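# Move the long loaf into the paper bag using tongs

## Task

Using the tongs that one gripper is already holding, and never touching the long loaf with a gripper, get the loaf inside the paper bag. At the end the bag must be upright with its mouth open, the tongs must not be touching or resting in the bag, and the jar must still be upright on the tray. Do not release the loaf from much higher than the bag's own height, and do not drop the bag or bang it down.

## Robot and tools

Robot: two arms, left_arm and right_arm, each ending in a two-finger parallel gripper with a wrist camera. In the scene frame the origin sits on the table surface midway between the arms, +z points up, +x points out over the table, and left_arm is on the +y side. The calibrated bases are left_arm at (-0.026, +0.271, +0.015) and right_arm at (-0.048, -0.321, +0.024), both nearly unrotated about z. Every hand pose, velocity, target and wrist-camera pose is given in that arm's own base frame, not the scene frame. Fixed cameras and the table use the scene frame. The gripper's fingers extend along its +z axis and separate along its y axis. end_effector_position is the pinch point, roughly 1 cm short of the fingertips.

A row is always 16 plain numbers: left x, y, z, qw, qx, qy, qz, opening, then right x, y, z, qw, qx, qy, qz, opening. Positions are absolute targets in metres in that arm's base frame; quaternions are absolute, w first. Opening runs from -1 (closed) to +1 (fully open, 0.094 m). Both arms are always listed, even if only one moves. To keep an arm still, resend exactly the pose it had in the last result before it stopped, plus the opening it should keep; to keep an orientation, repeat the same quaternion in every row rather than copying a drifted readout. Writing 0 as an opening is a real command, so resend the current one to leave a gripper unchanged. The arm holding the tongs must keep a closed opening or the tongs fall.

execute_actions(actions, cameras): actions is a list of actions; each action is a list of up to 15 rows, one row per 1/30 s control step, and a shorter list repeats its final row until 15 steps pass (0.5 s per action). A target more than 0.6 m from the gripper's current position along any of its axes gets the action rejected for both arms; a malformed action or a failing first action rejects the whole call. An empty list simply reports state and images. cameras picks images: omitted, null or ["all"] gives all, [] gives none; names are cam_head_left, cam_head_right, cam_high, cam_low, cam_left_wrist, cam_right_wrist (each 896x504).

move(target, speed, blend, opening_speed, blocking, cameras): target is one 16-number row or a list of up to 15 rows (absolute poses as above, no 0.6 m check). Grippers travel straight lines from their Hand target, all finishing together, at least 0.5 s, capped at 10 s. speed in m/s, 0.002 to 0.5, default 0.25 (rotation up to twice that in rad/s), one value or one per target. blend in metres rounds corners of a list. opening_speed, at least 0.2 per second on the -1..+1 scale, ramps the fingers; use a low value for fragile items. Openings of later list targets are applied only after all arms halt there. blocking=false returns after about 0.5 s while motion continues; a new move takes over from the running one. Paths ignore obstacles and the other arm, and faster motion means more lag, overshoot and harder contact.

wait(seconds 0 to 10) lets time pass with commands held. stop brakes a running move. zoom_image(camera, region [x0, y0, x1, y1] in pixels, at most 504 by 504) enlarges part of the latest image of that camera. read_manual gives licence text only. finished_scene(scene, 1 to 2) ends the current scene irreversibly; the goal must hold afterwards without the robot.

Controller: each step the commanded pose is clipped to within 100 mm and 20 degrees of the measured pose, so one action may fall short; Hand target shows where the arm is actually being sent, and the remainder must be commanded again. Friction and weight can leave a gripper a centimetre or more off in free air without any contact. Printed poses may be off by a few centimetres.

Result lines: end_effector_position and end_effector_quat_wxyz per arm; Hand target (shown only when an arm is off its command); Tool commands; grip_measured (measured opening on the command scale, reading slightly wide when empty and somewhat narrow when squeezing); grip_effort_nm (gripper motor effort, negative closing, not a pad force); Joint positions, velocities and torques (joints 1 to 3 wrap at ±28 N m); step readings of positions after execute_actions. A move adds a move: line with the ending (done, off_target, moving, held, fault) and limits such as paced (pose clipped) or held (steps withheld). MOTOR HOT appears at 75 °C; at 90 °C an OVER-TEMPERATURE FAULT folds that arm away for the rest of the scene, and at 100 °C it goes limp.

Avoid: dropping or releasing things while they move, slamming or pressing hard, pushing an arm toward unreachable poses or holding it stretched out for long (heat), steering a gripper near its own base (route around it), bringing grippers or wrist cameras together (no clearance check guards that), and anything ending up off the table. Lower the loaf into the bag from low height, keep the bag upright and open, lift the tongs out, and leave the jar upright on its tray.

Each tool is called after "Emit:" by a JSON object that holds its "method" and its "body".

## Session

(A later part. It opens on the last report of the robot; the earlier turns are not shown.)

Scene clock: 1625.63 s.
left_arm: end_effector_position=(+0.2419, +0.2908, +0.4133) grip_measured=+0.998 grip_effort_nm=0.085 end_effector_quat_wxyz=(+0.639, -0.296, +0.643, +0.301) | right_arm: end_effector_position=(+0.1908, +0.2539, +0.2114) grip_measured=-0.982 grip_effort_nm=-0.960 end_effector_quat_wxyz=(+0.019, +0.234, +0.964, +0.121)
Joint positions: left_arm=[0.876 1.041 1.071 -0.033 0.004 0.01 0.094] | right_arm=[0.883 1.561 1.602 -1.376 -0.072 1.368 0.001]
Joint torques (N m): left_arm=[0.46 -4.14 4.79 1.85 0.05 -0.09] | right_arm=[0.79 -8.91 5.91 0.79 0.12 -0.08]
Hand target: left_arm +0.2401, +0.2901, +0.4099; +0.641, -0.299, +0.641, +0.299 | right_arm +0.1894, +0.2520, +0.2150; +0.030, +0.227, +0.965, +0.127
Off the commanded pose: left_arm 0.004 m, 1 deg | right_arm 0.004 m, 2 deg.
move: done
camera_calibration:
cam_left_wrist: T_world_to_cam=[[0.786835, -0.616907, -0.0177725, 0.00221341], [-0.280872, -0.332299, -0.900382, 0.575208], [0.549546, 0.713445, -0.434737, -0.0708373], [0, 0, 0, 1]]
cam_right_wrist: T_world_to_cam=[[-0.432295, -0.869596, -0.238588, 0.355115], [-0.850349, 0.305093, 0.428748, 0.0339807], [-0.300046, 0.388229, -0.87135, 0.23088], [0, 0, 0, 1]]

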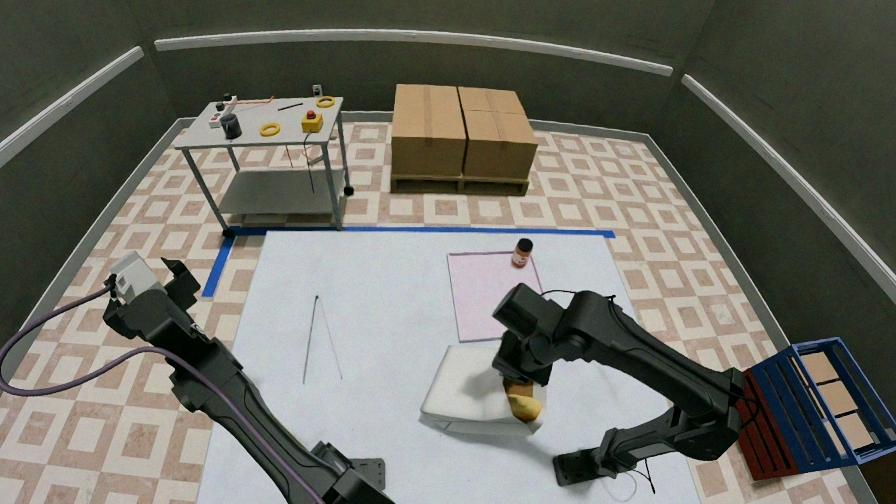

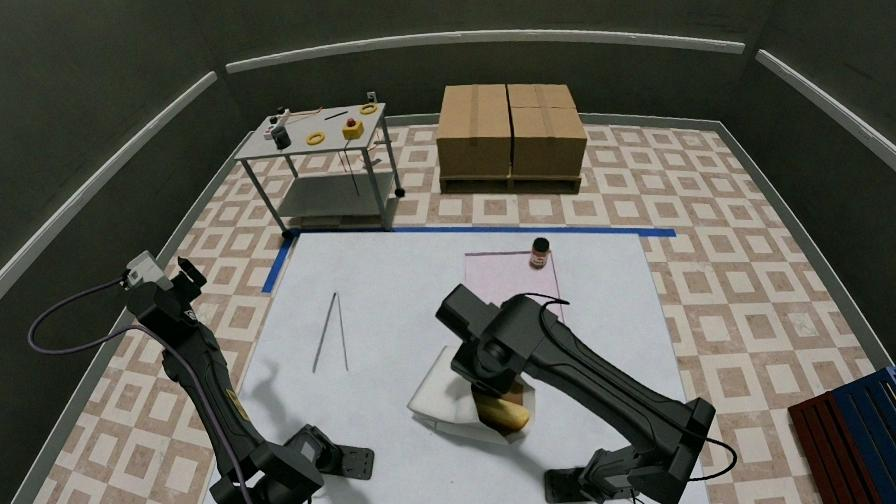

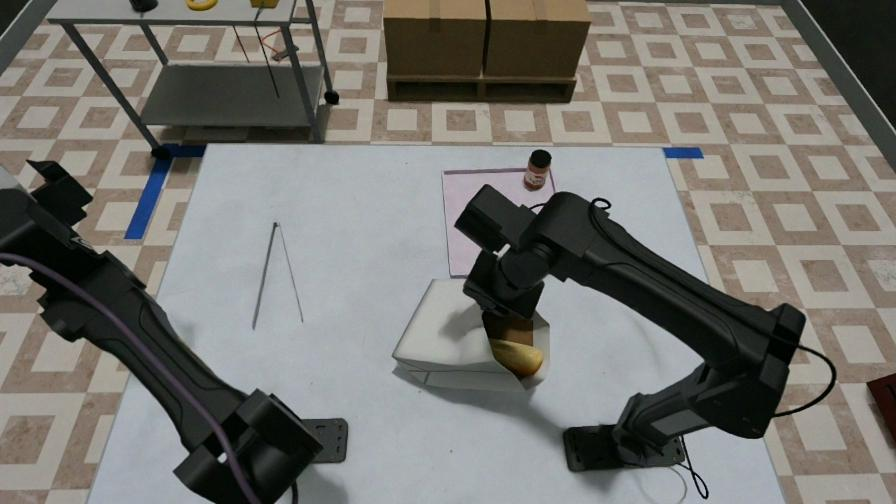

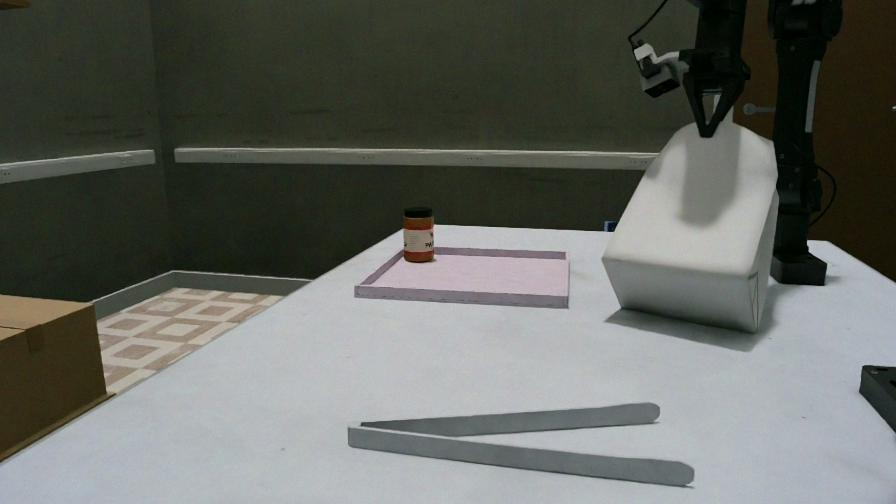

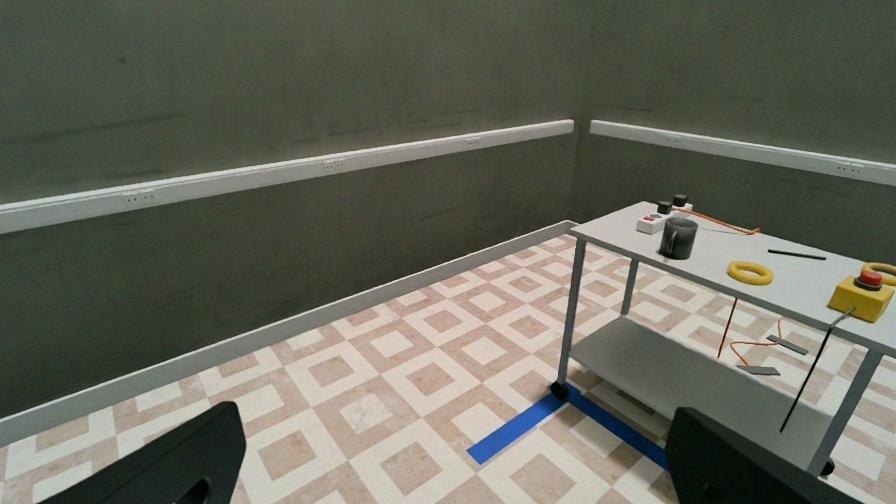

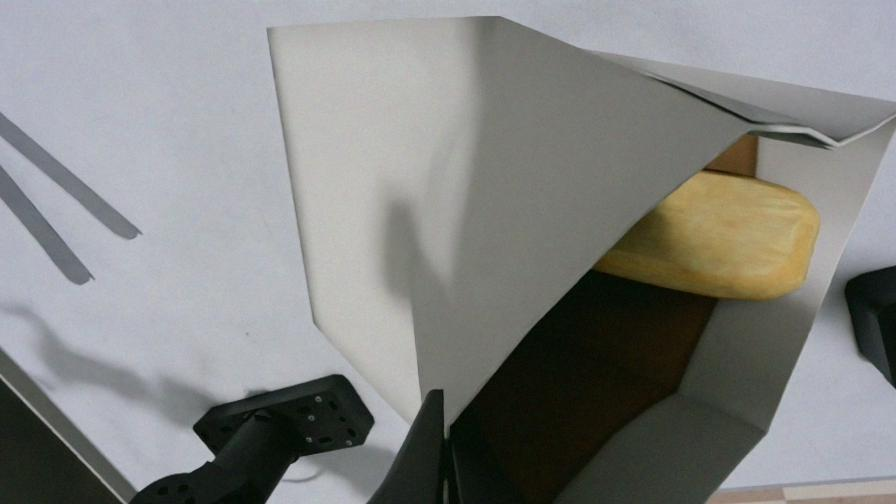

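Emit:
{"method": "move", "body": {"target": [[0.24,0.29,0.41,0.6409,-0.2988,0.6409,0.2988,1.0,0.1893,0.252,0.245,0.0299,0.2272,0.9651,0.1271,-1.0],[0.24,0.29,0.41,0.6409,-0.2988,0.6409,0.2988,1.0,0.158,0.189,0.245,0.0299,0.2272,0.9651,0.1271,-1.0]], "speed": 0.04, "blend": 0.01}}

Emit:
{"method": "zoom_image", "body": {"camera": "cam_high", "region": [350, 250, 650, 500]}}

Scene clock: 1654.83 s.
left_arm: end_effector_position=(+0.2419, +0.2908, +0.4133) grip_measured=+0.998 grip_effort_nm=0.085 end_effector_quat_wxyz=(+0.639, -0.296, +0.643, +0.301) | right_arm: end_effector_position=(+0.1617, +0.1952, +0.2445) grip_measured=-0.982 grip_effort_nm=-0.960 end_effector_quat_wxyz=(+0.031, +0.227, +0.965, +0.128)
Joint positions: left_arm=[0.876 1.041 1.071 -0.033 0.004 0.01 0.094] | right_arm=[0.825 1.353 1.556 -1.52 -0.072 1.296 0.001]
Joint torques (N m): left_arm=[0.51 -4 4.82 1.89 0.05 -0.05] | right_arm=[-0.83 -6.06 5.55 0.65 -0.08 -0.07]
Hand target: left_arm +0.2401, +0.2901, +0.4099; +0.641, -0.299, +0.641, +0.299 | right_arm +0.1580, +0.1892, +0.2450; +0.030, +0.227, +0.965, +0.127
Off the commanded pose: left_arm 0.004 m, 1 deg | right_arm 0.007 m, 0 deg.
move: done
camera_calibration:
cam_left_wrist: T_world_to_cam=[[0.786835, -0.616907, -0.0177725, 0.00221341], [-0.280872, -0.332299, -0.900382, 0.575208], [0.549546, 0.713445, -0.434737, -0.0708373], [0, 0, 0, 1]]
cam_right_wrist: T_world_to_cam=[[-0.41598, -0.872561, -0.256122, 0.301529], [-0.865386, 0.293297, 0.406304, 0.0231956], [-0.279405, 0.390659, -0.877108, 0.271308], [0, 0, 0, 1]]

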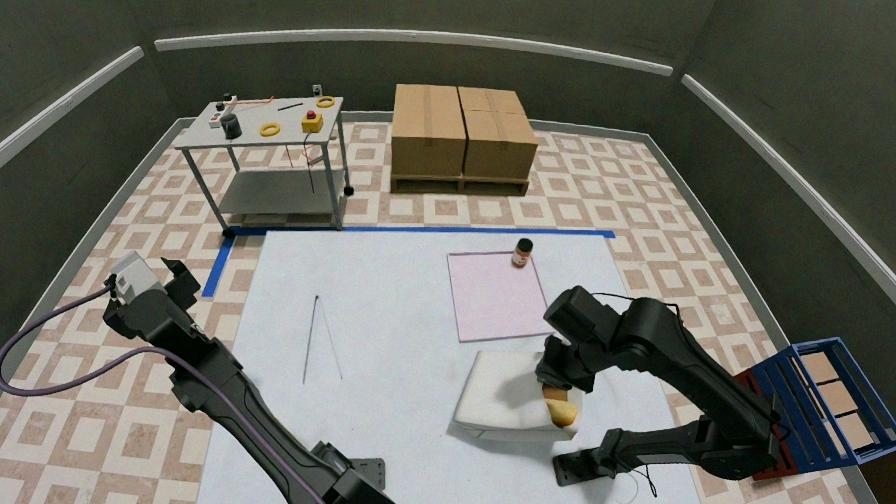

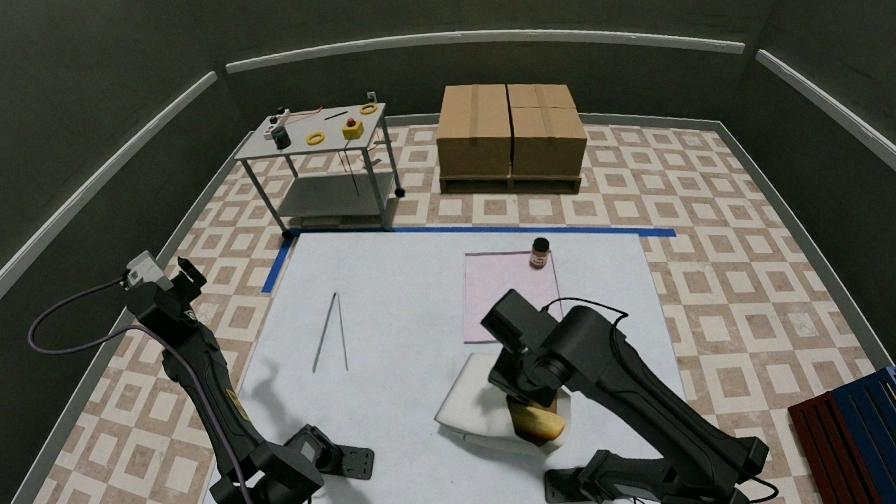

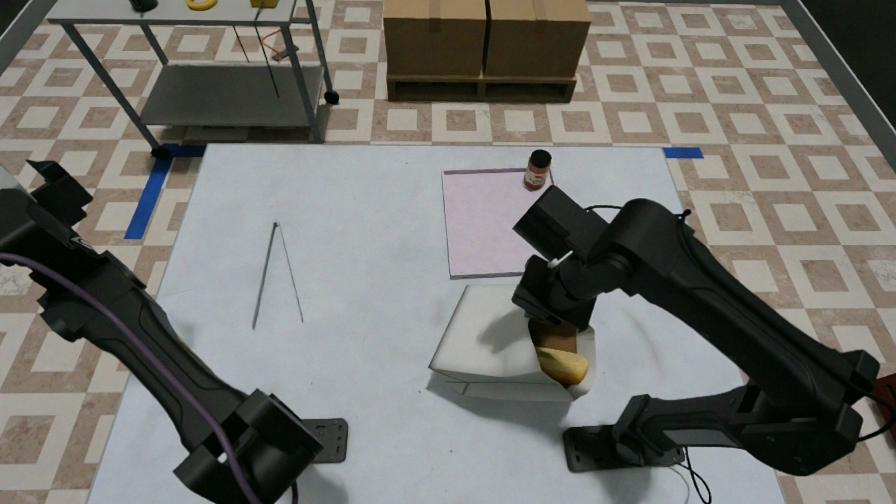

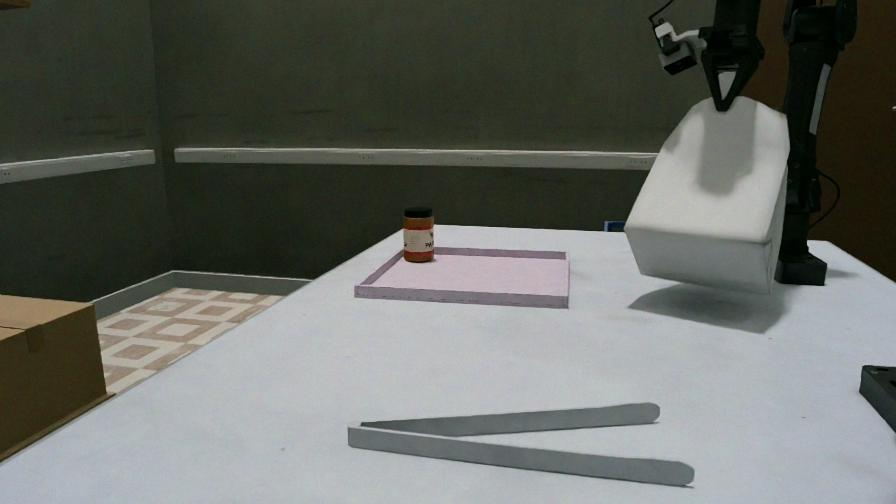

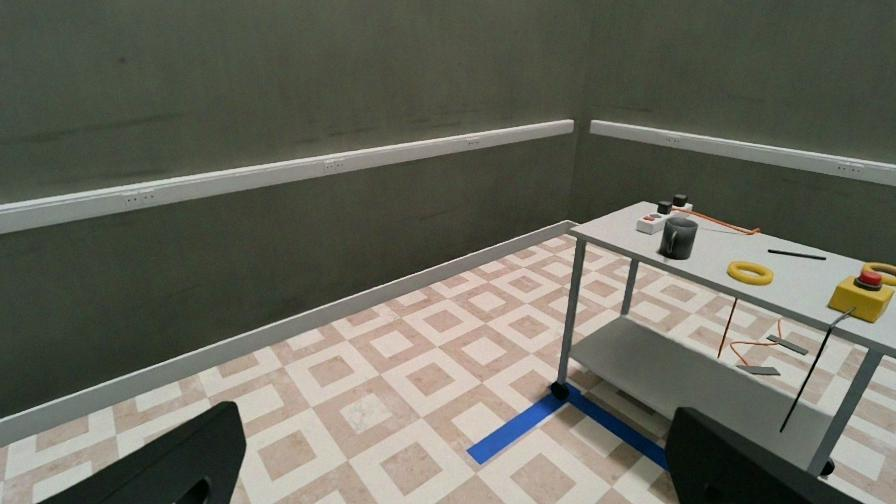

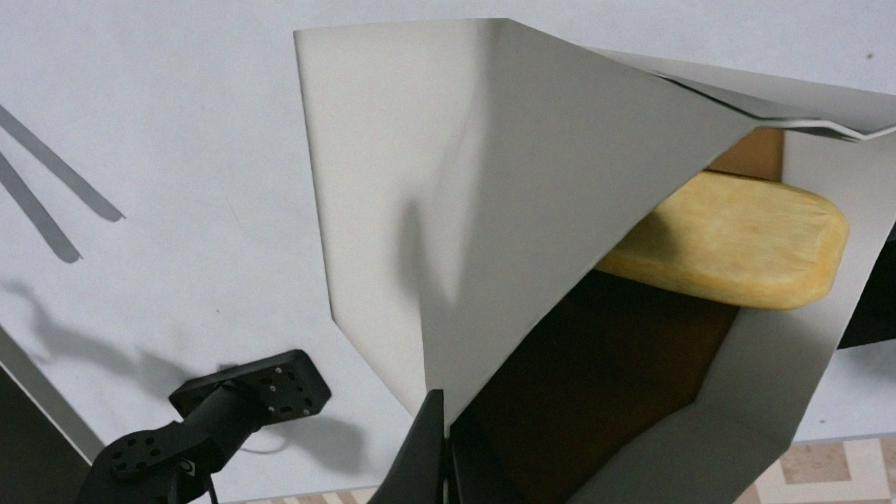

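Scaled by 1.680.

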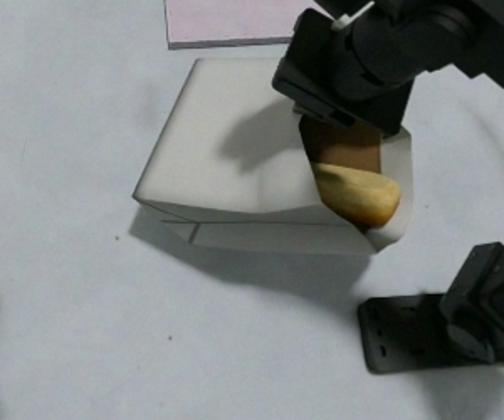

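Emit:
{"method": "move", "body": {"target": [[0.24,0.29,0.41,0.6409,-0.2988,0.6409,0.2988,1.0,0.160,0.193,0.215,0.0299,0.2272,0.9651,0.1271,-1.0],[0.24,0.29,0.41,0.6409,-0.2988,0.6409,0.2988,1.0,0.185,0.243,0.212,0.0299,0.2272,0.9651,0.1271,-1.0]], "speed": 0.03}}

Emit:
{"method": "zoom_image", "body": {"camera": "cam_high", "region": [350, 250, 650, 500]}}

Emit:
{"method": "zoom_image", "body": {"camera": "cam_low", "region": [500, 50, 896, 404]}}

Scene clock: 1666.30 s.
left_arm: end_effector_position=(+0.2419, +0.2908, +0.4133) grip_measured=+0.998 grip_effort_nm=0.081 end_effector_quat_wxyz=(+0.639, -0.296, +0.643, +0.301) | right_arm: end_effector_position=(+0.1812, +0.2373, +0.2097) grip_measured=-0.982 grip_effort_nm=-0.950 end_effector_quat_wxyz=(+0.023, +0.229, +0.965, +0.125)
Joint positions: left_arm=[0.876 1.041 1.071 -0.033 0.004 0.01 0.094] | right_arm=[0.874 1.478 1.514 -1.362 -0.069 1.348 0.001]
Joint torques (N m): left_arm=[0.43 -4.05 4.72 1.86 0.08 -0.11] | right_arm=[0.85 -4.16 9.36 0.77 0.08 0.08]
Hand target: left_arm +0.2401, +0.2901, +0.4099; +0.641, -0.299, +0.641, +0.299 | right_arm +0.1849, +0.2429, +0.2120; +0.030, +0.227, +0.965, +0.127
Off the commanded pose: left_arm 0.004 m, 1 deg | right_arm 0.007 m, 1 deg.
move: done
camera_calibration:
cam_left_wrist: T_world_to_cam=[[0.786835, -0.616907, -0.0177725, 0.00221341], [-0.280872, -0.332299, -0.900382, 0.575208], [0.549546, 0.713445, -0.434737, -0.0708373], [0, 0, 0, 1]]
cam_right_wrist: T_world_to_cam=[[-0.421294, -0.87245, -0.247673, 0.336647], [-0.858385, 0.295445, 0.419388, 0.0373506], [-0.292722, 0.389285, -0.873368, 0.231759], [0, 0, 0, 1]]

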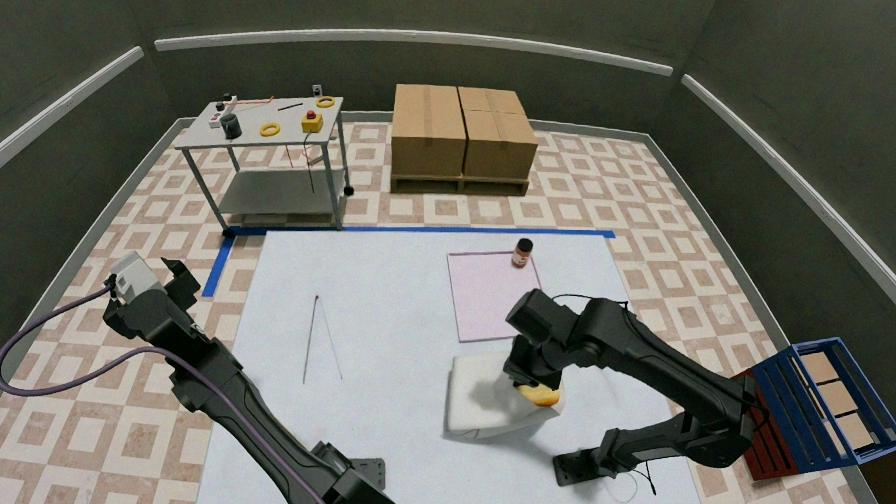

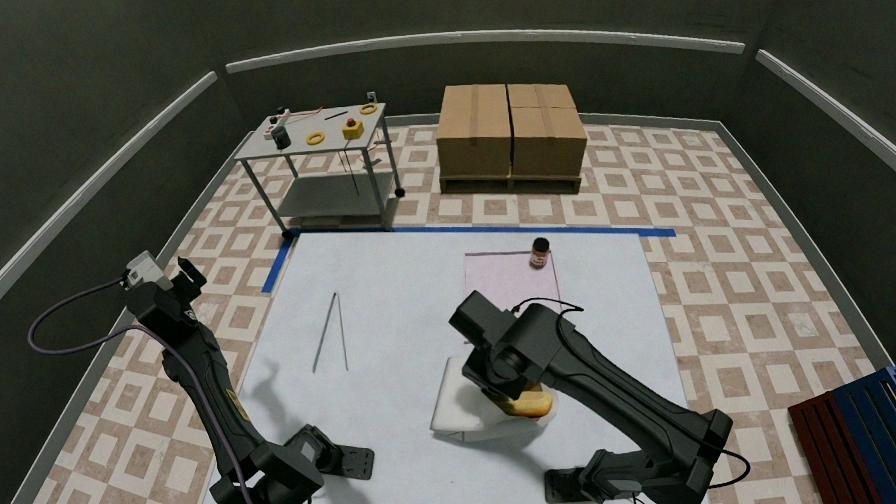

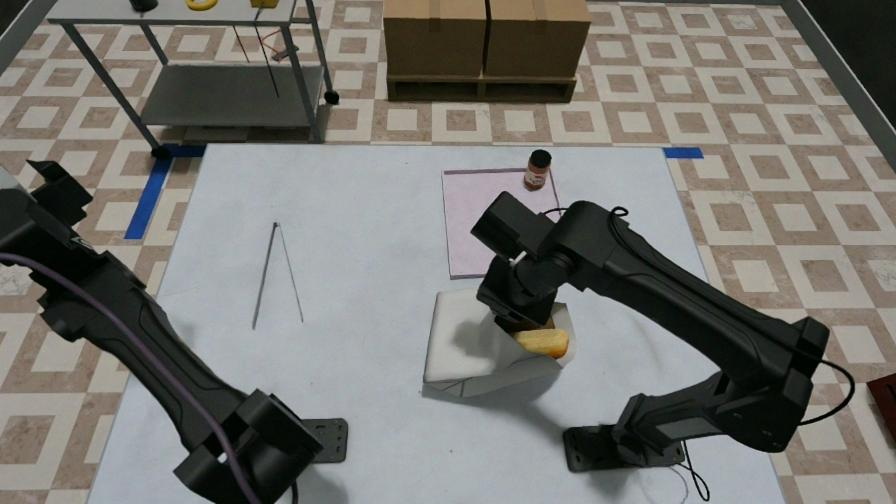

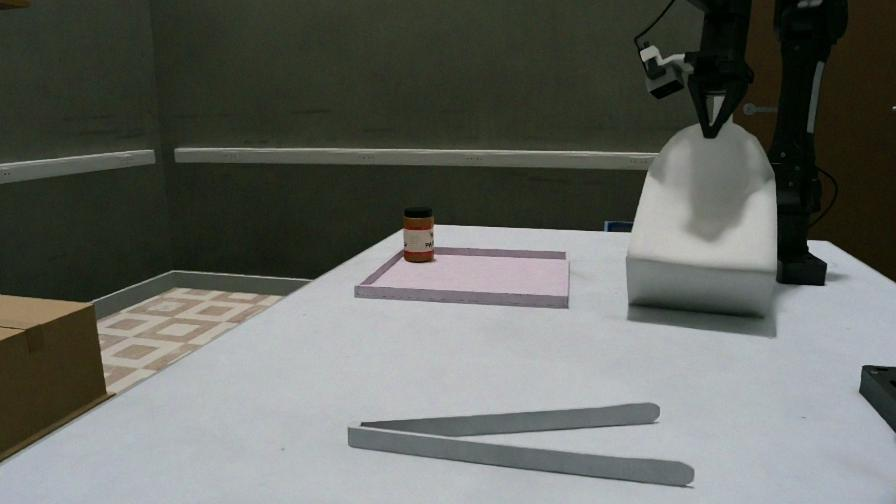

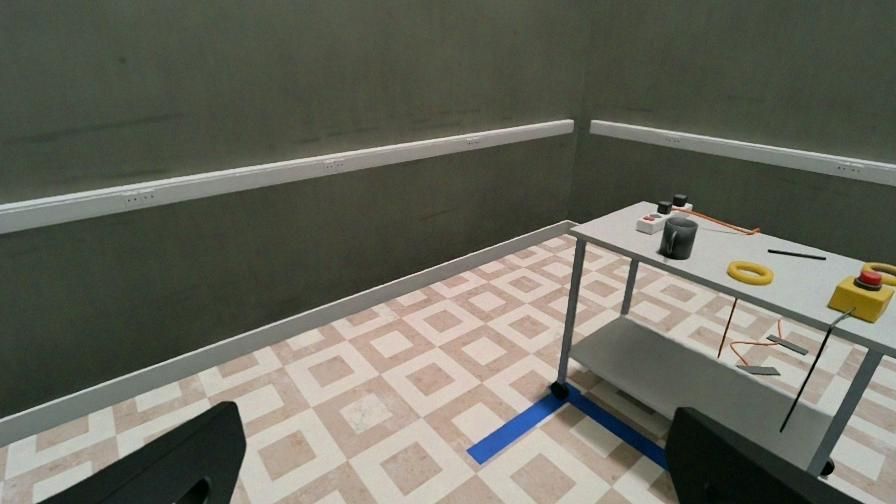

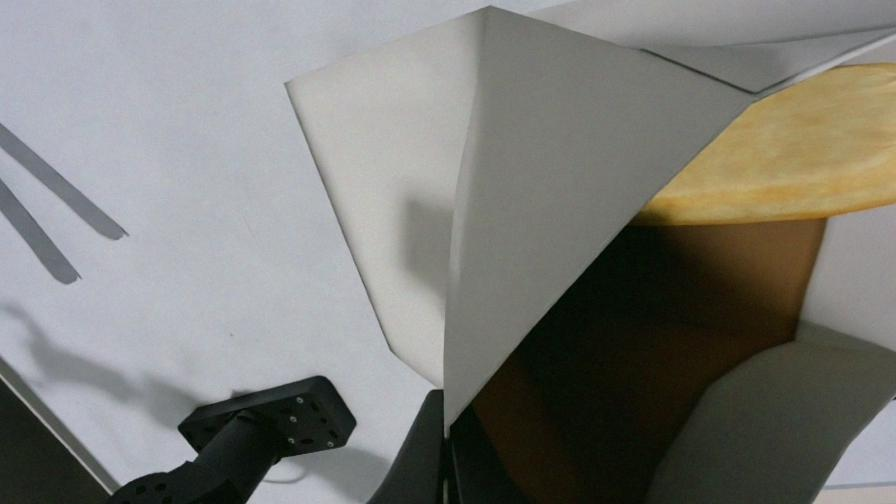

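Scaled by 1.680.

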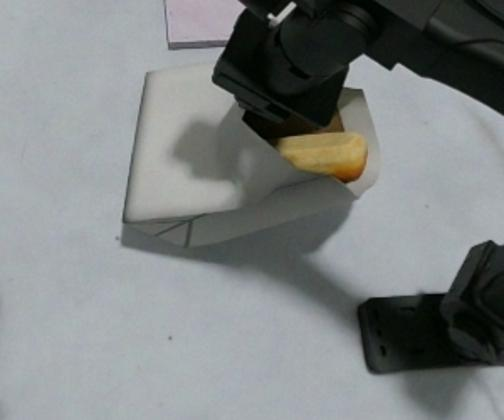

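Scaled by 1.273.

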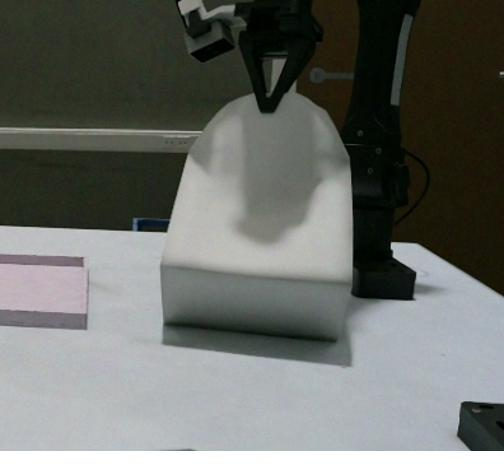

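Emit:
{"method": "move", "body": {"target": [[0.24,0.29,0.41,0.6409,-0.2988,0.6409,0.2988,1.0,0.178,0.232,0.255,0.0299,0.2272,0.9651,0.1271,-1.0],[0.24,0.29,0.41,0.6409,-0.2988,0.6409,0.2988,1.0,0.16,0.26,0.258,0.1203,-0.1632,0.9755,0.0858,-1.0]], "speed": [0.04,0.1]}}

Emit:
{"method": "zoom_image", "body": {"camera": "cam_high", "region": [350, 200, 650, 450]}}

Emit:
{"method": "zoom_image", "body": {"camera": "cam_low", "region": [500, 50, 896, 404]}}

Scene clock: 1719.43 s.
left_arm: end_effector_position=(+0.2419, +0.2908, +0.4133) grip_measured=+0.998 grip_effort_nm=0.085 end_effector_quat_wxyz=(+0.639, -0.296, +0.643, +0.301) | right_arm: end_effector_position=(+0.1545, +0.2530, +0.2527) grip_measured=-0.982 grip_effort_nm=-0.955 end_effector_quat_wxyz=(+0.104, -0.158, +0.979, +0.082)
Joint positions: left_arm=[0.876 1.041 1.071 -0.033 0.004 0.01 0.094] | right_arm=[1.055 1.517 1.73 -1.523 0.06 0.728 0.001]
Joint torques (N m): left_arm=[0.35 -3.97 4.86 1.89 0.06 -0.07] | right_arm=[0.7 -4.46 9.39 0.87 0.26 -0.1]
Hand target: left_arm +0.2401, +0.2901, +0.4099; +0.641, -0.299, +0.641, +0.299 | right_arm +0.1599, +0.2598, +0.2581; +0.120, -0.163, +0.975, +0.086
Off the commanded pose: left_arm 0.004 m, 1 deg | right_arm 0.010 m, 2 deg.
move: done
camera_calibration:
cam_left_wrist: T_world_to_cam=[[0.786835, -0.616907, -0.0177725, 0.00221341], [-0.280872, -0.332299, -0.900382, 0.575208], [0.549546, 0.713445, -0.434737, -0.0708373], [0, 0, 0, 1]]
cam_right_wrist: T_world_to_cam=[[0.34077, -0.932494, -0.119712, 0.214889], [-0.91154, -0.358884, 0.200743, 0.220737], [-0.230155, 0.0407149, -0.972302, 0.358919], [0, 0, 0, 1]]

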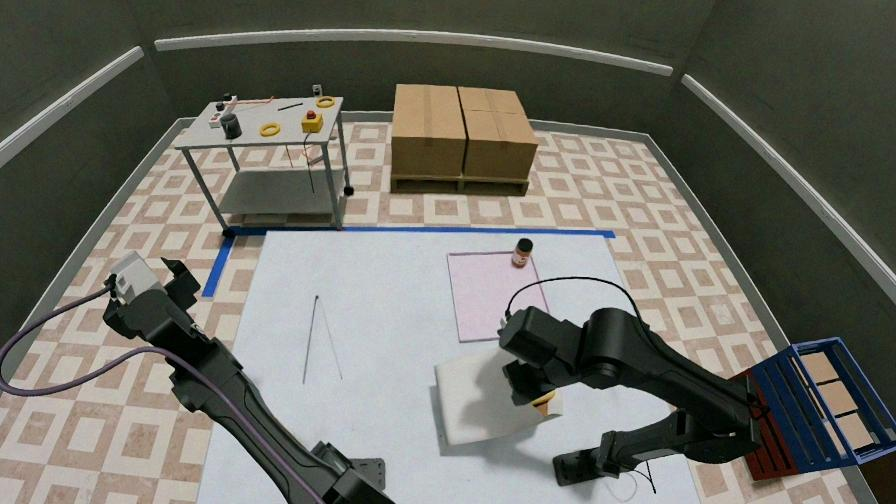

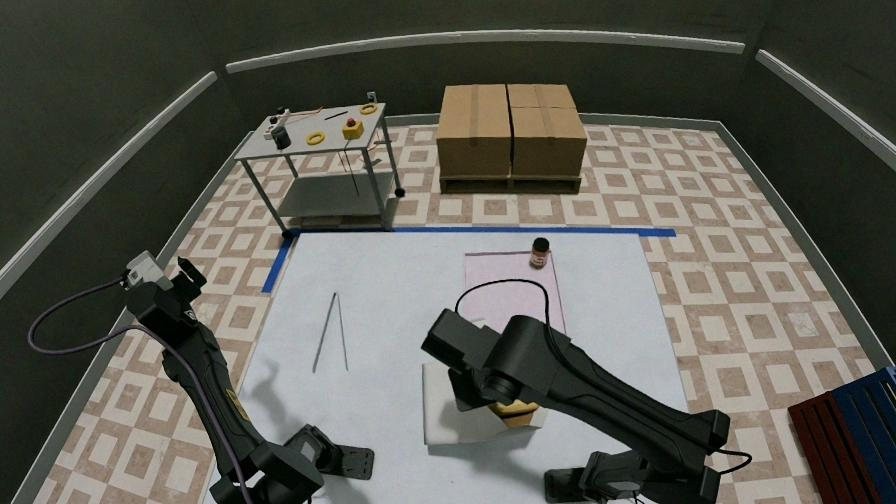

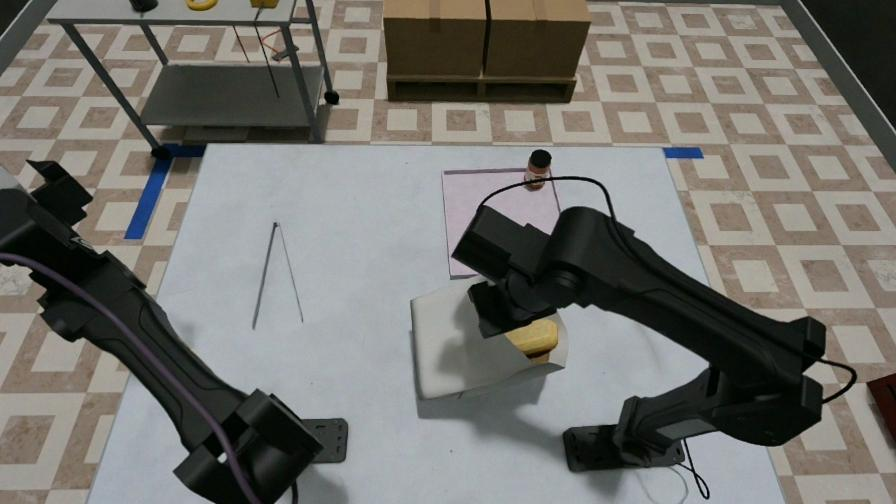

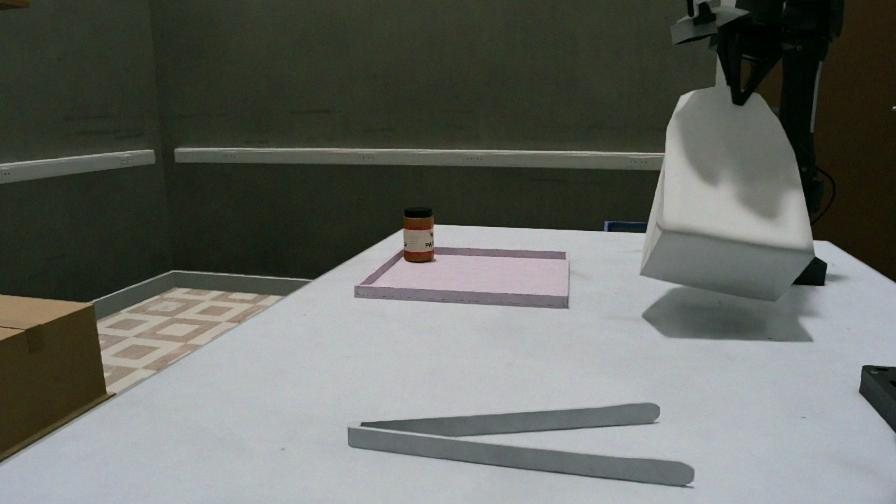

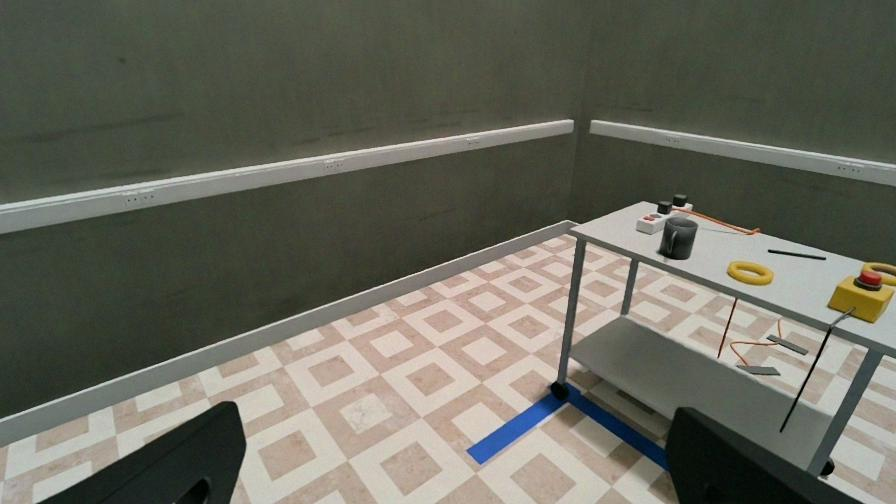

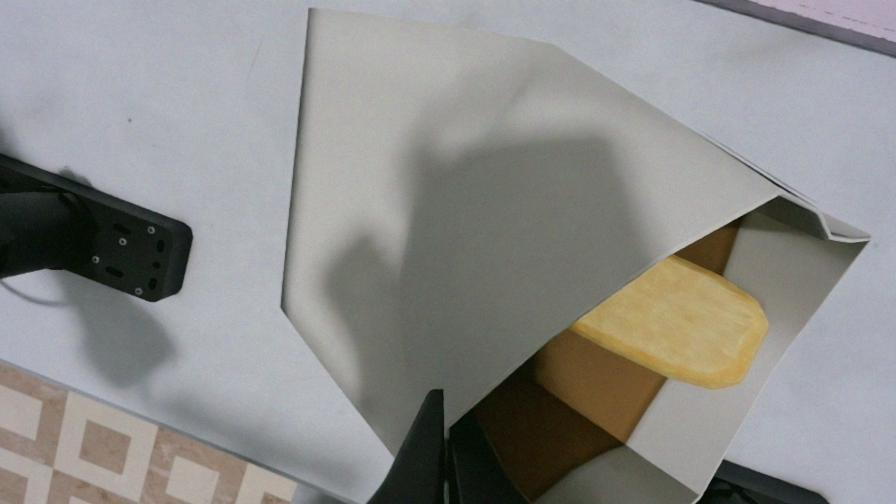

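Scaled by 1.680.

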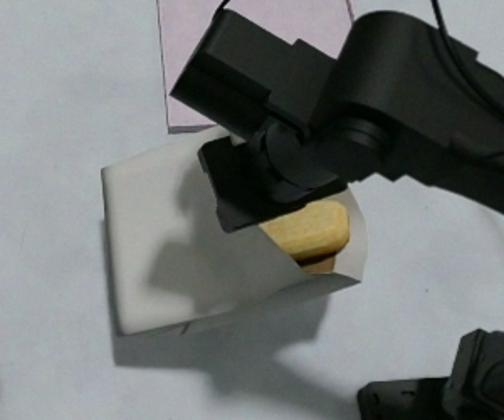

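Scaled by 1.273.

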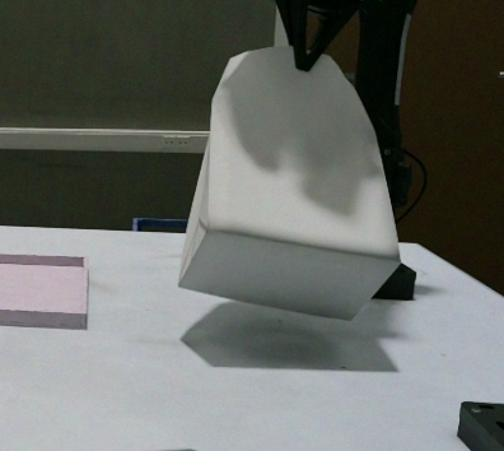

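Emit:
{"method": "move", "body": {"target": [0.24,0.29,0.41,0.6409,-0.2988,0.6409,0.2988,1.0,0.13,0.28,0.258,0.2027,-0.5246,0.8234,-0.0758,-1.0], "speed": 0.09}}

Emit:
{"method": "zoom_image", "body": {"camera": "cam_high", "region": [350, 200, 650, 450]}}

Emit:
{"method": "zoom_image", "body": {"camera": "cam_low", "region": [500, 50, 896, 404]}}

Scene clock: 1730.33 s.
left_arm: end_effector_position=(+0.2419, +0.2908, +0.4133) grip_measured=+0.998 grip_effort_nm=0.090 end_effector_quat_wxyz=(+0.639, -0.296, +0.643, +0.301) | right_arm: end_effector_position=(+0.1273, +0.2782, +0.2575) grip_measured=-0.982 grip_effort_nm=-0.940 end_effector_quat_wxyz=(+0.200, -0.522, +0.827, -0.059)
Joint positions: left_arm=[0.876 1.041 1.071 -0.033 0.004 0.01 0.094] | right_arm=[1.35 1.576 1.771 -1.555 0.368 0.185 0.001]
Joint torques (N m): left_arm=[0.4 -3.99 4.77 1.85 0.06 -0.06] | right_arm=[0.72 -4.93 7.79 0.59 0.49 -0.05]
Hand target: left_arm +0.2401, +0.2901, +0.4099; +0.641, -0.299, +0.641, +0.299 | right_arm +0.1300, +0.2800, +0.2580; +0.206, -0.525, +0.822, -0.072
Off the commanded pose: left_arm 0.004 m, 1 deg | right_arm 0.003 m, 2 deg.
joint sent to its limit (right arm) — joint 4 (wrist pitch), lower limit. The joint targets still meet the commanded pose.
move: done
camera_calibration:
cam_left_wrist: T_world_to_cam=[[0.786835, -0.616907, -0.0177725, 0.00221341], [-0.280872, -0.332299, -0.900382, 0.575208], [0.549546, 0.713445, -0.434737, -0.0708373], [0, 0, 0, 1]]
cam_right_wrist: T_world_to_cam=[[0.843767, -0.433809, 0.316017, -0.0666926], [-0.495693, -0.855631, 0.148945, 0.302604], [0.20578, -0.282322, -0.936989, 0.381562], [0, 0, 0, 1]]

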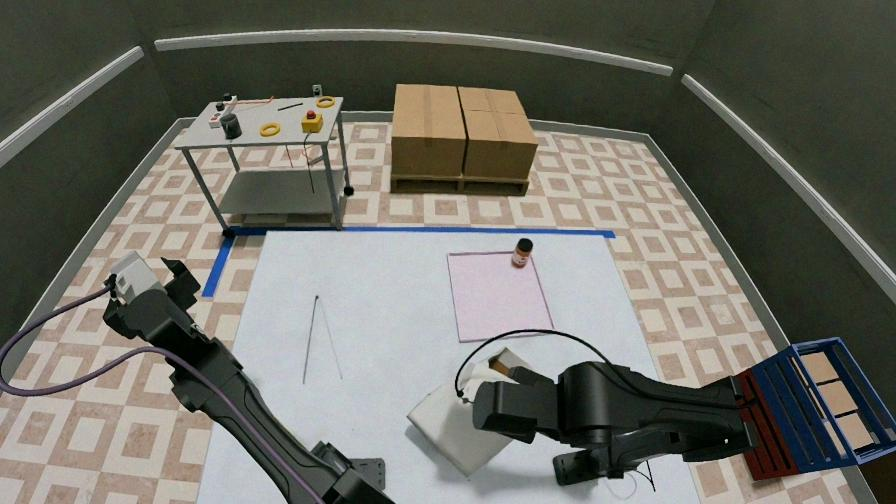

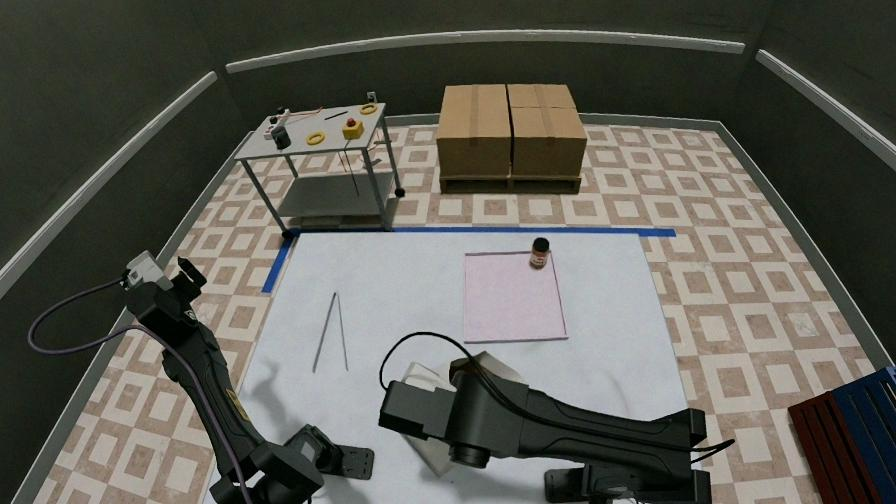

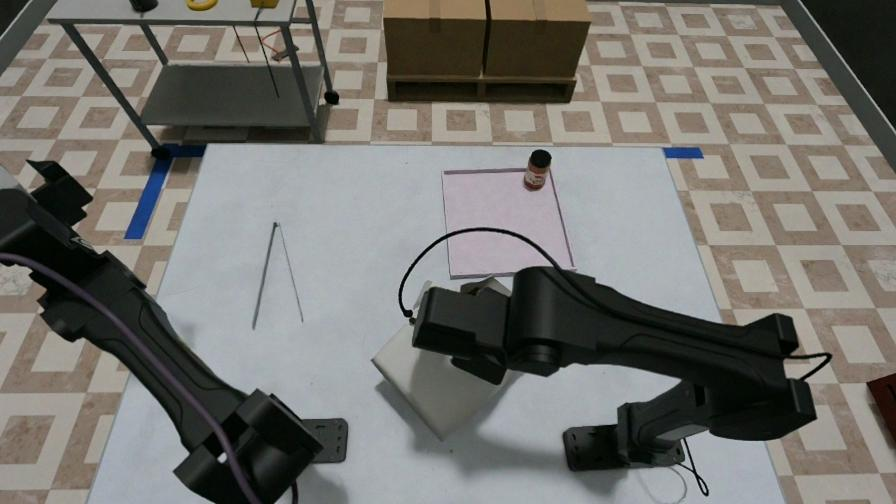

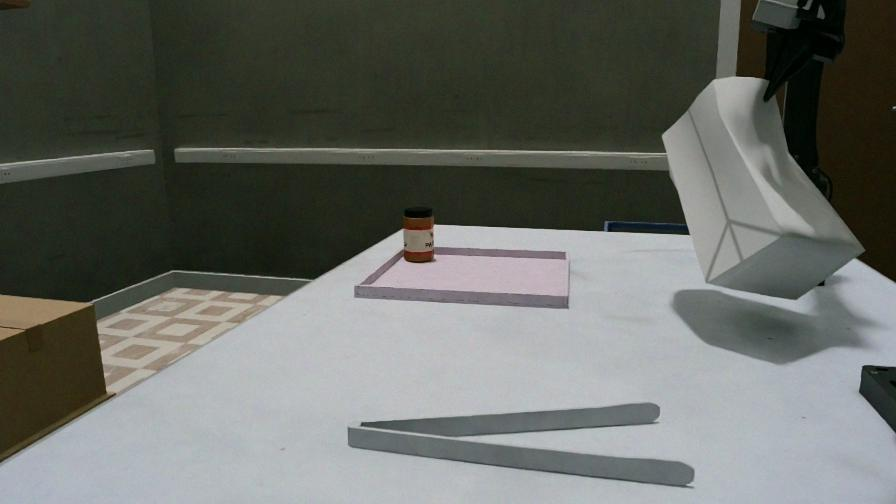

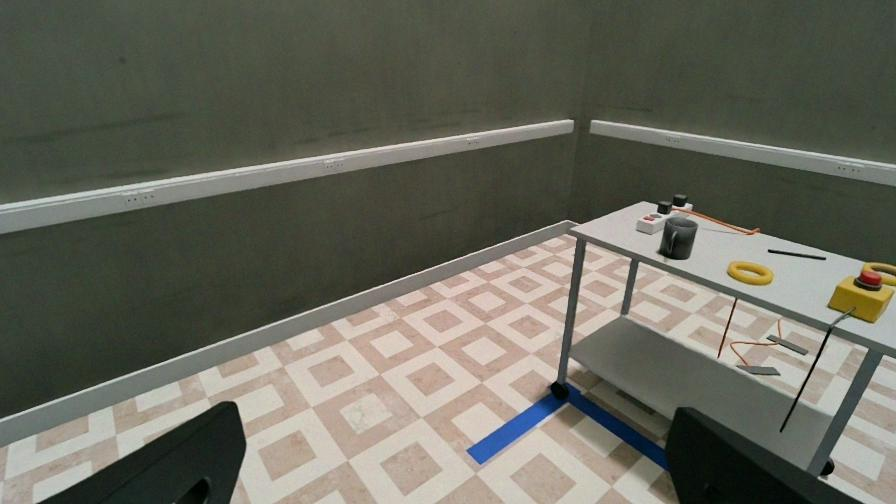

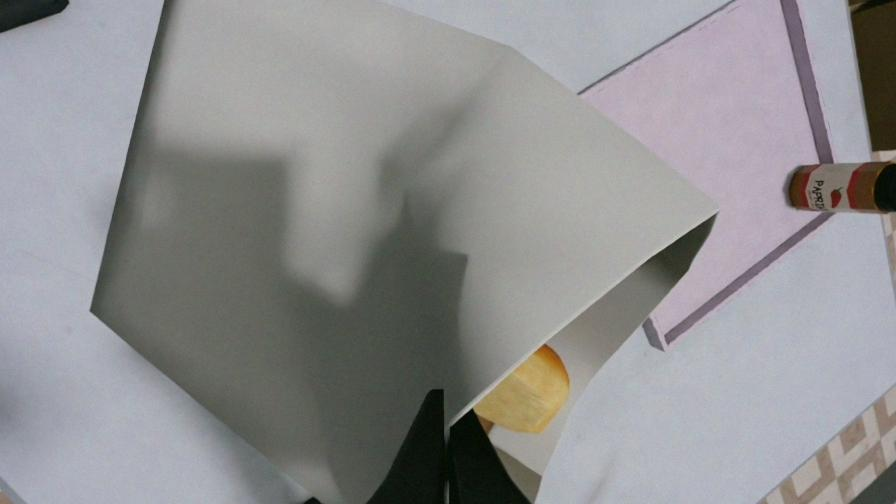

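Scaled by 1.680.

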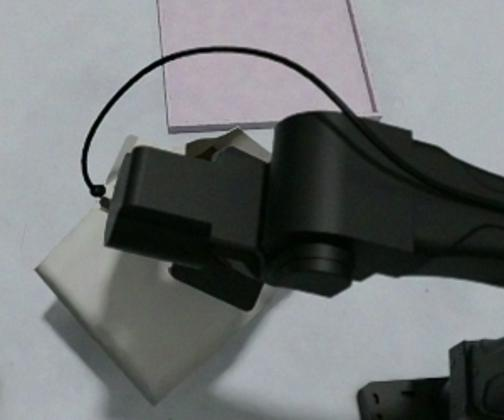

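Scaled by 1.273.

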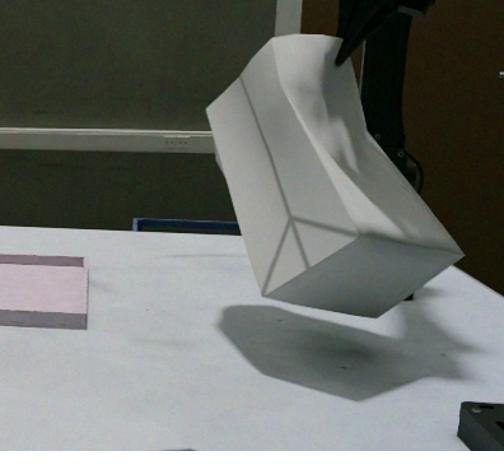

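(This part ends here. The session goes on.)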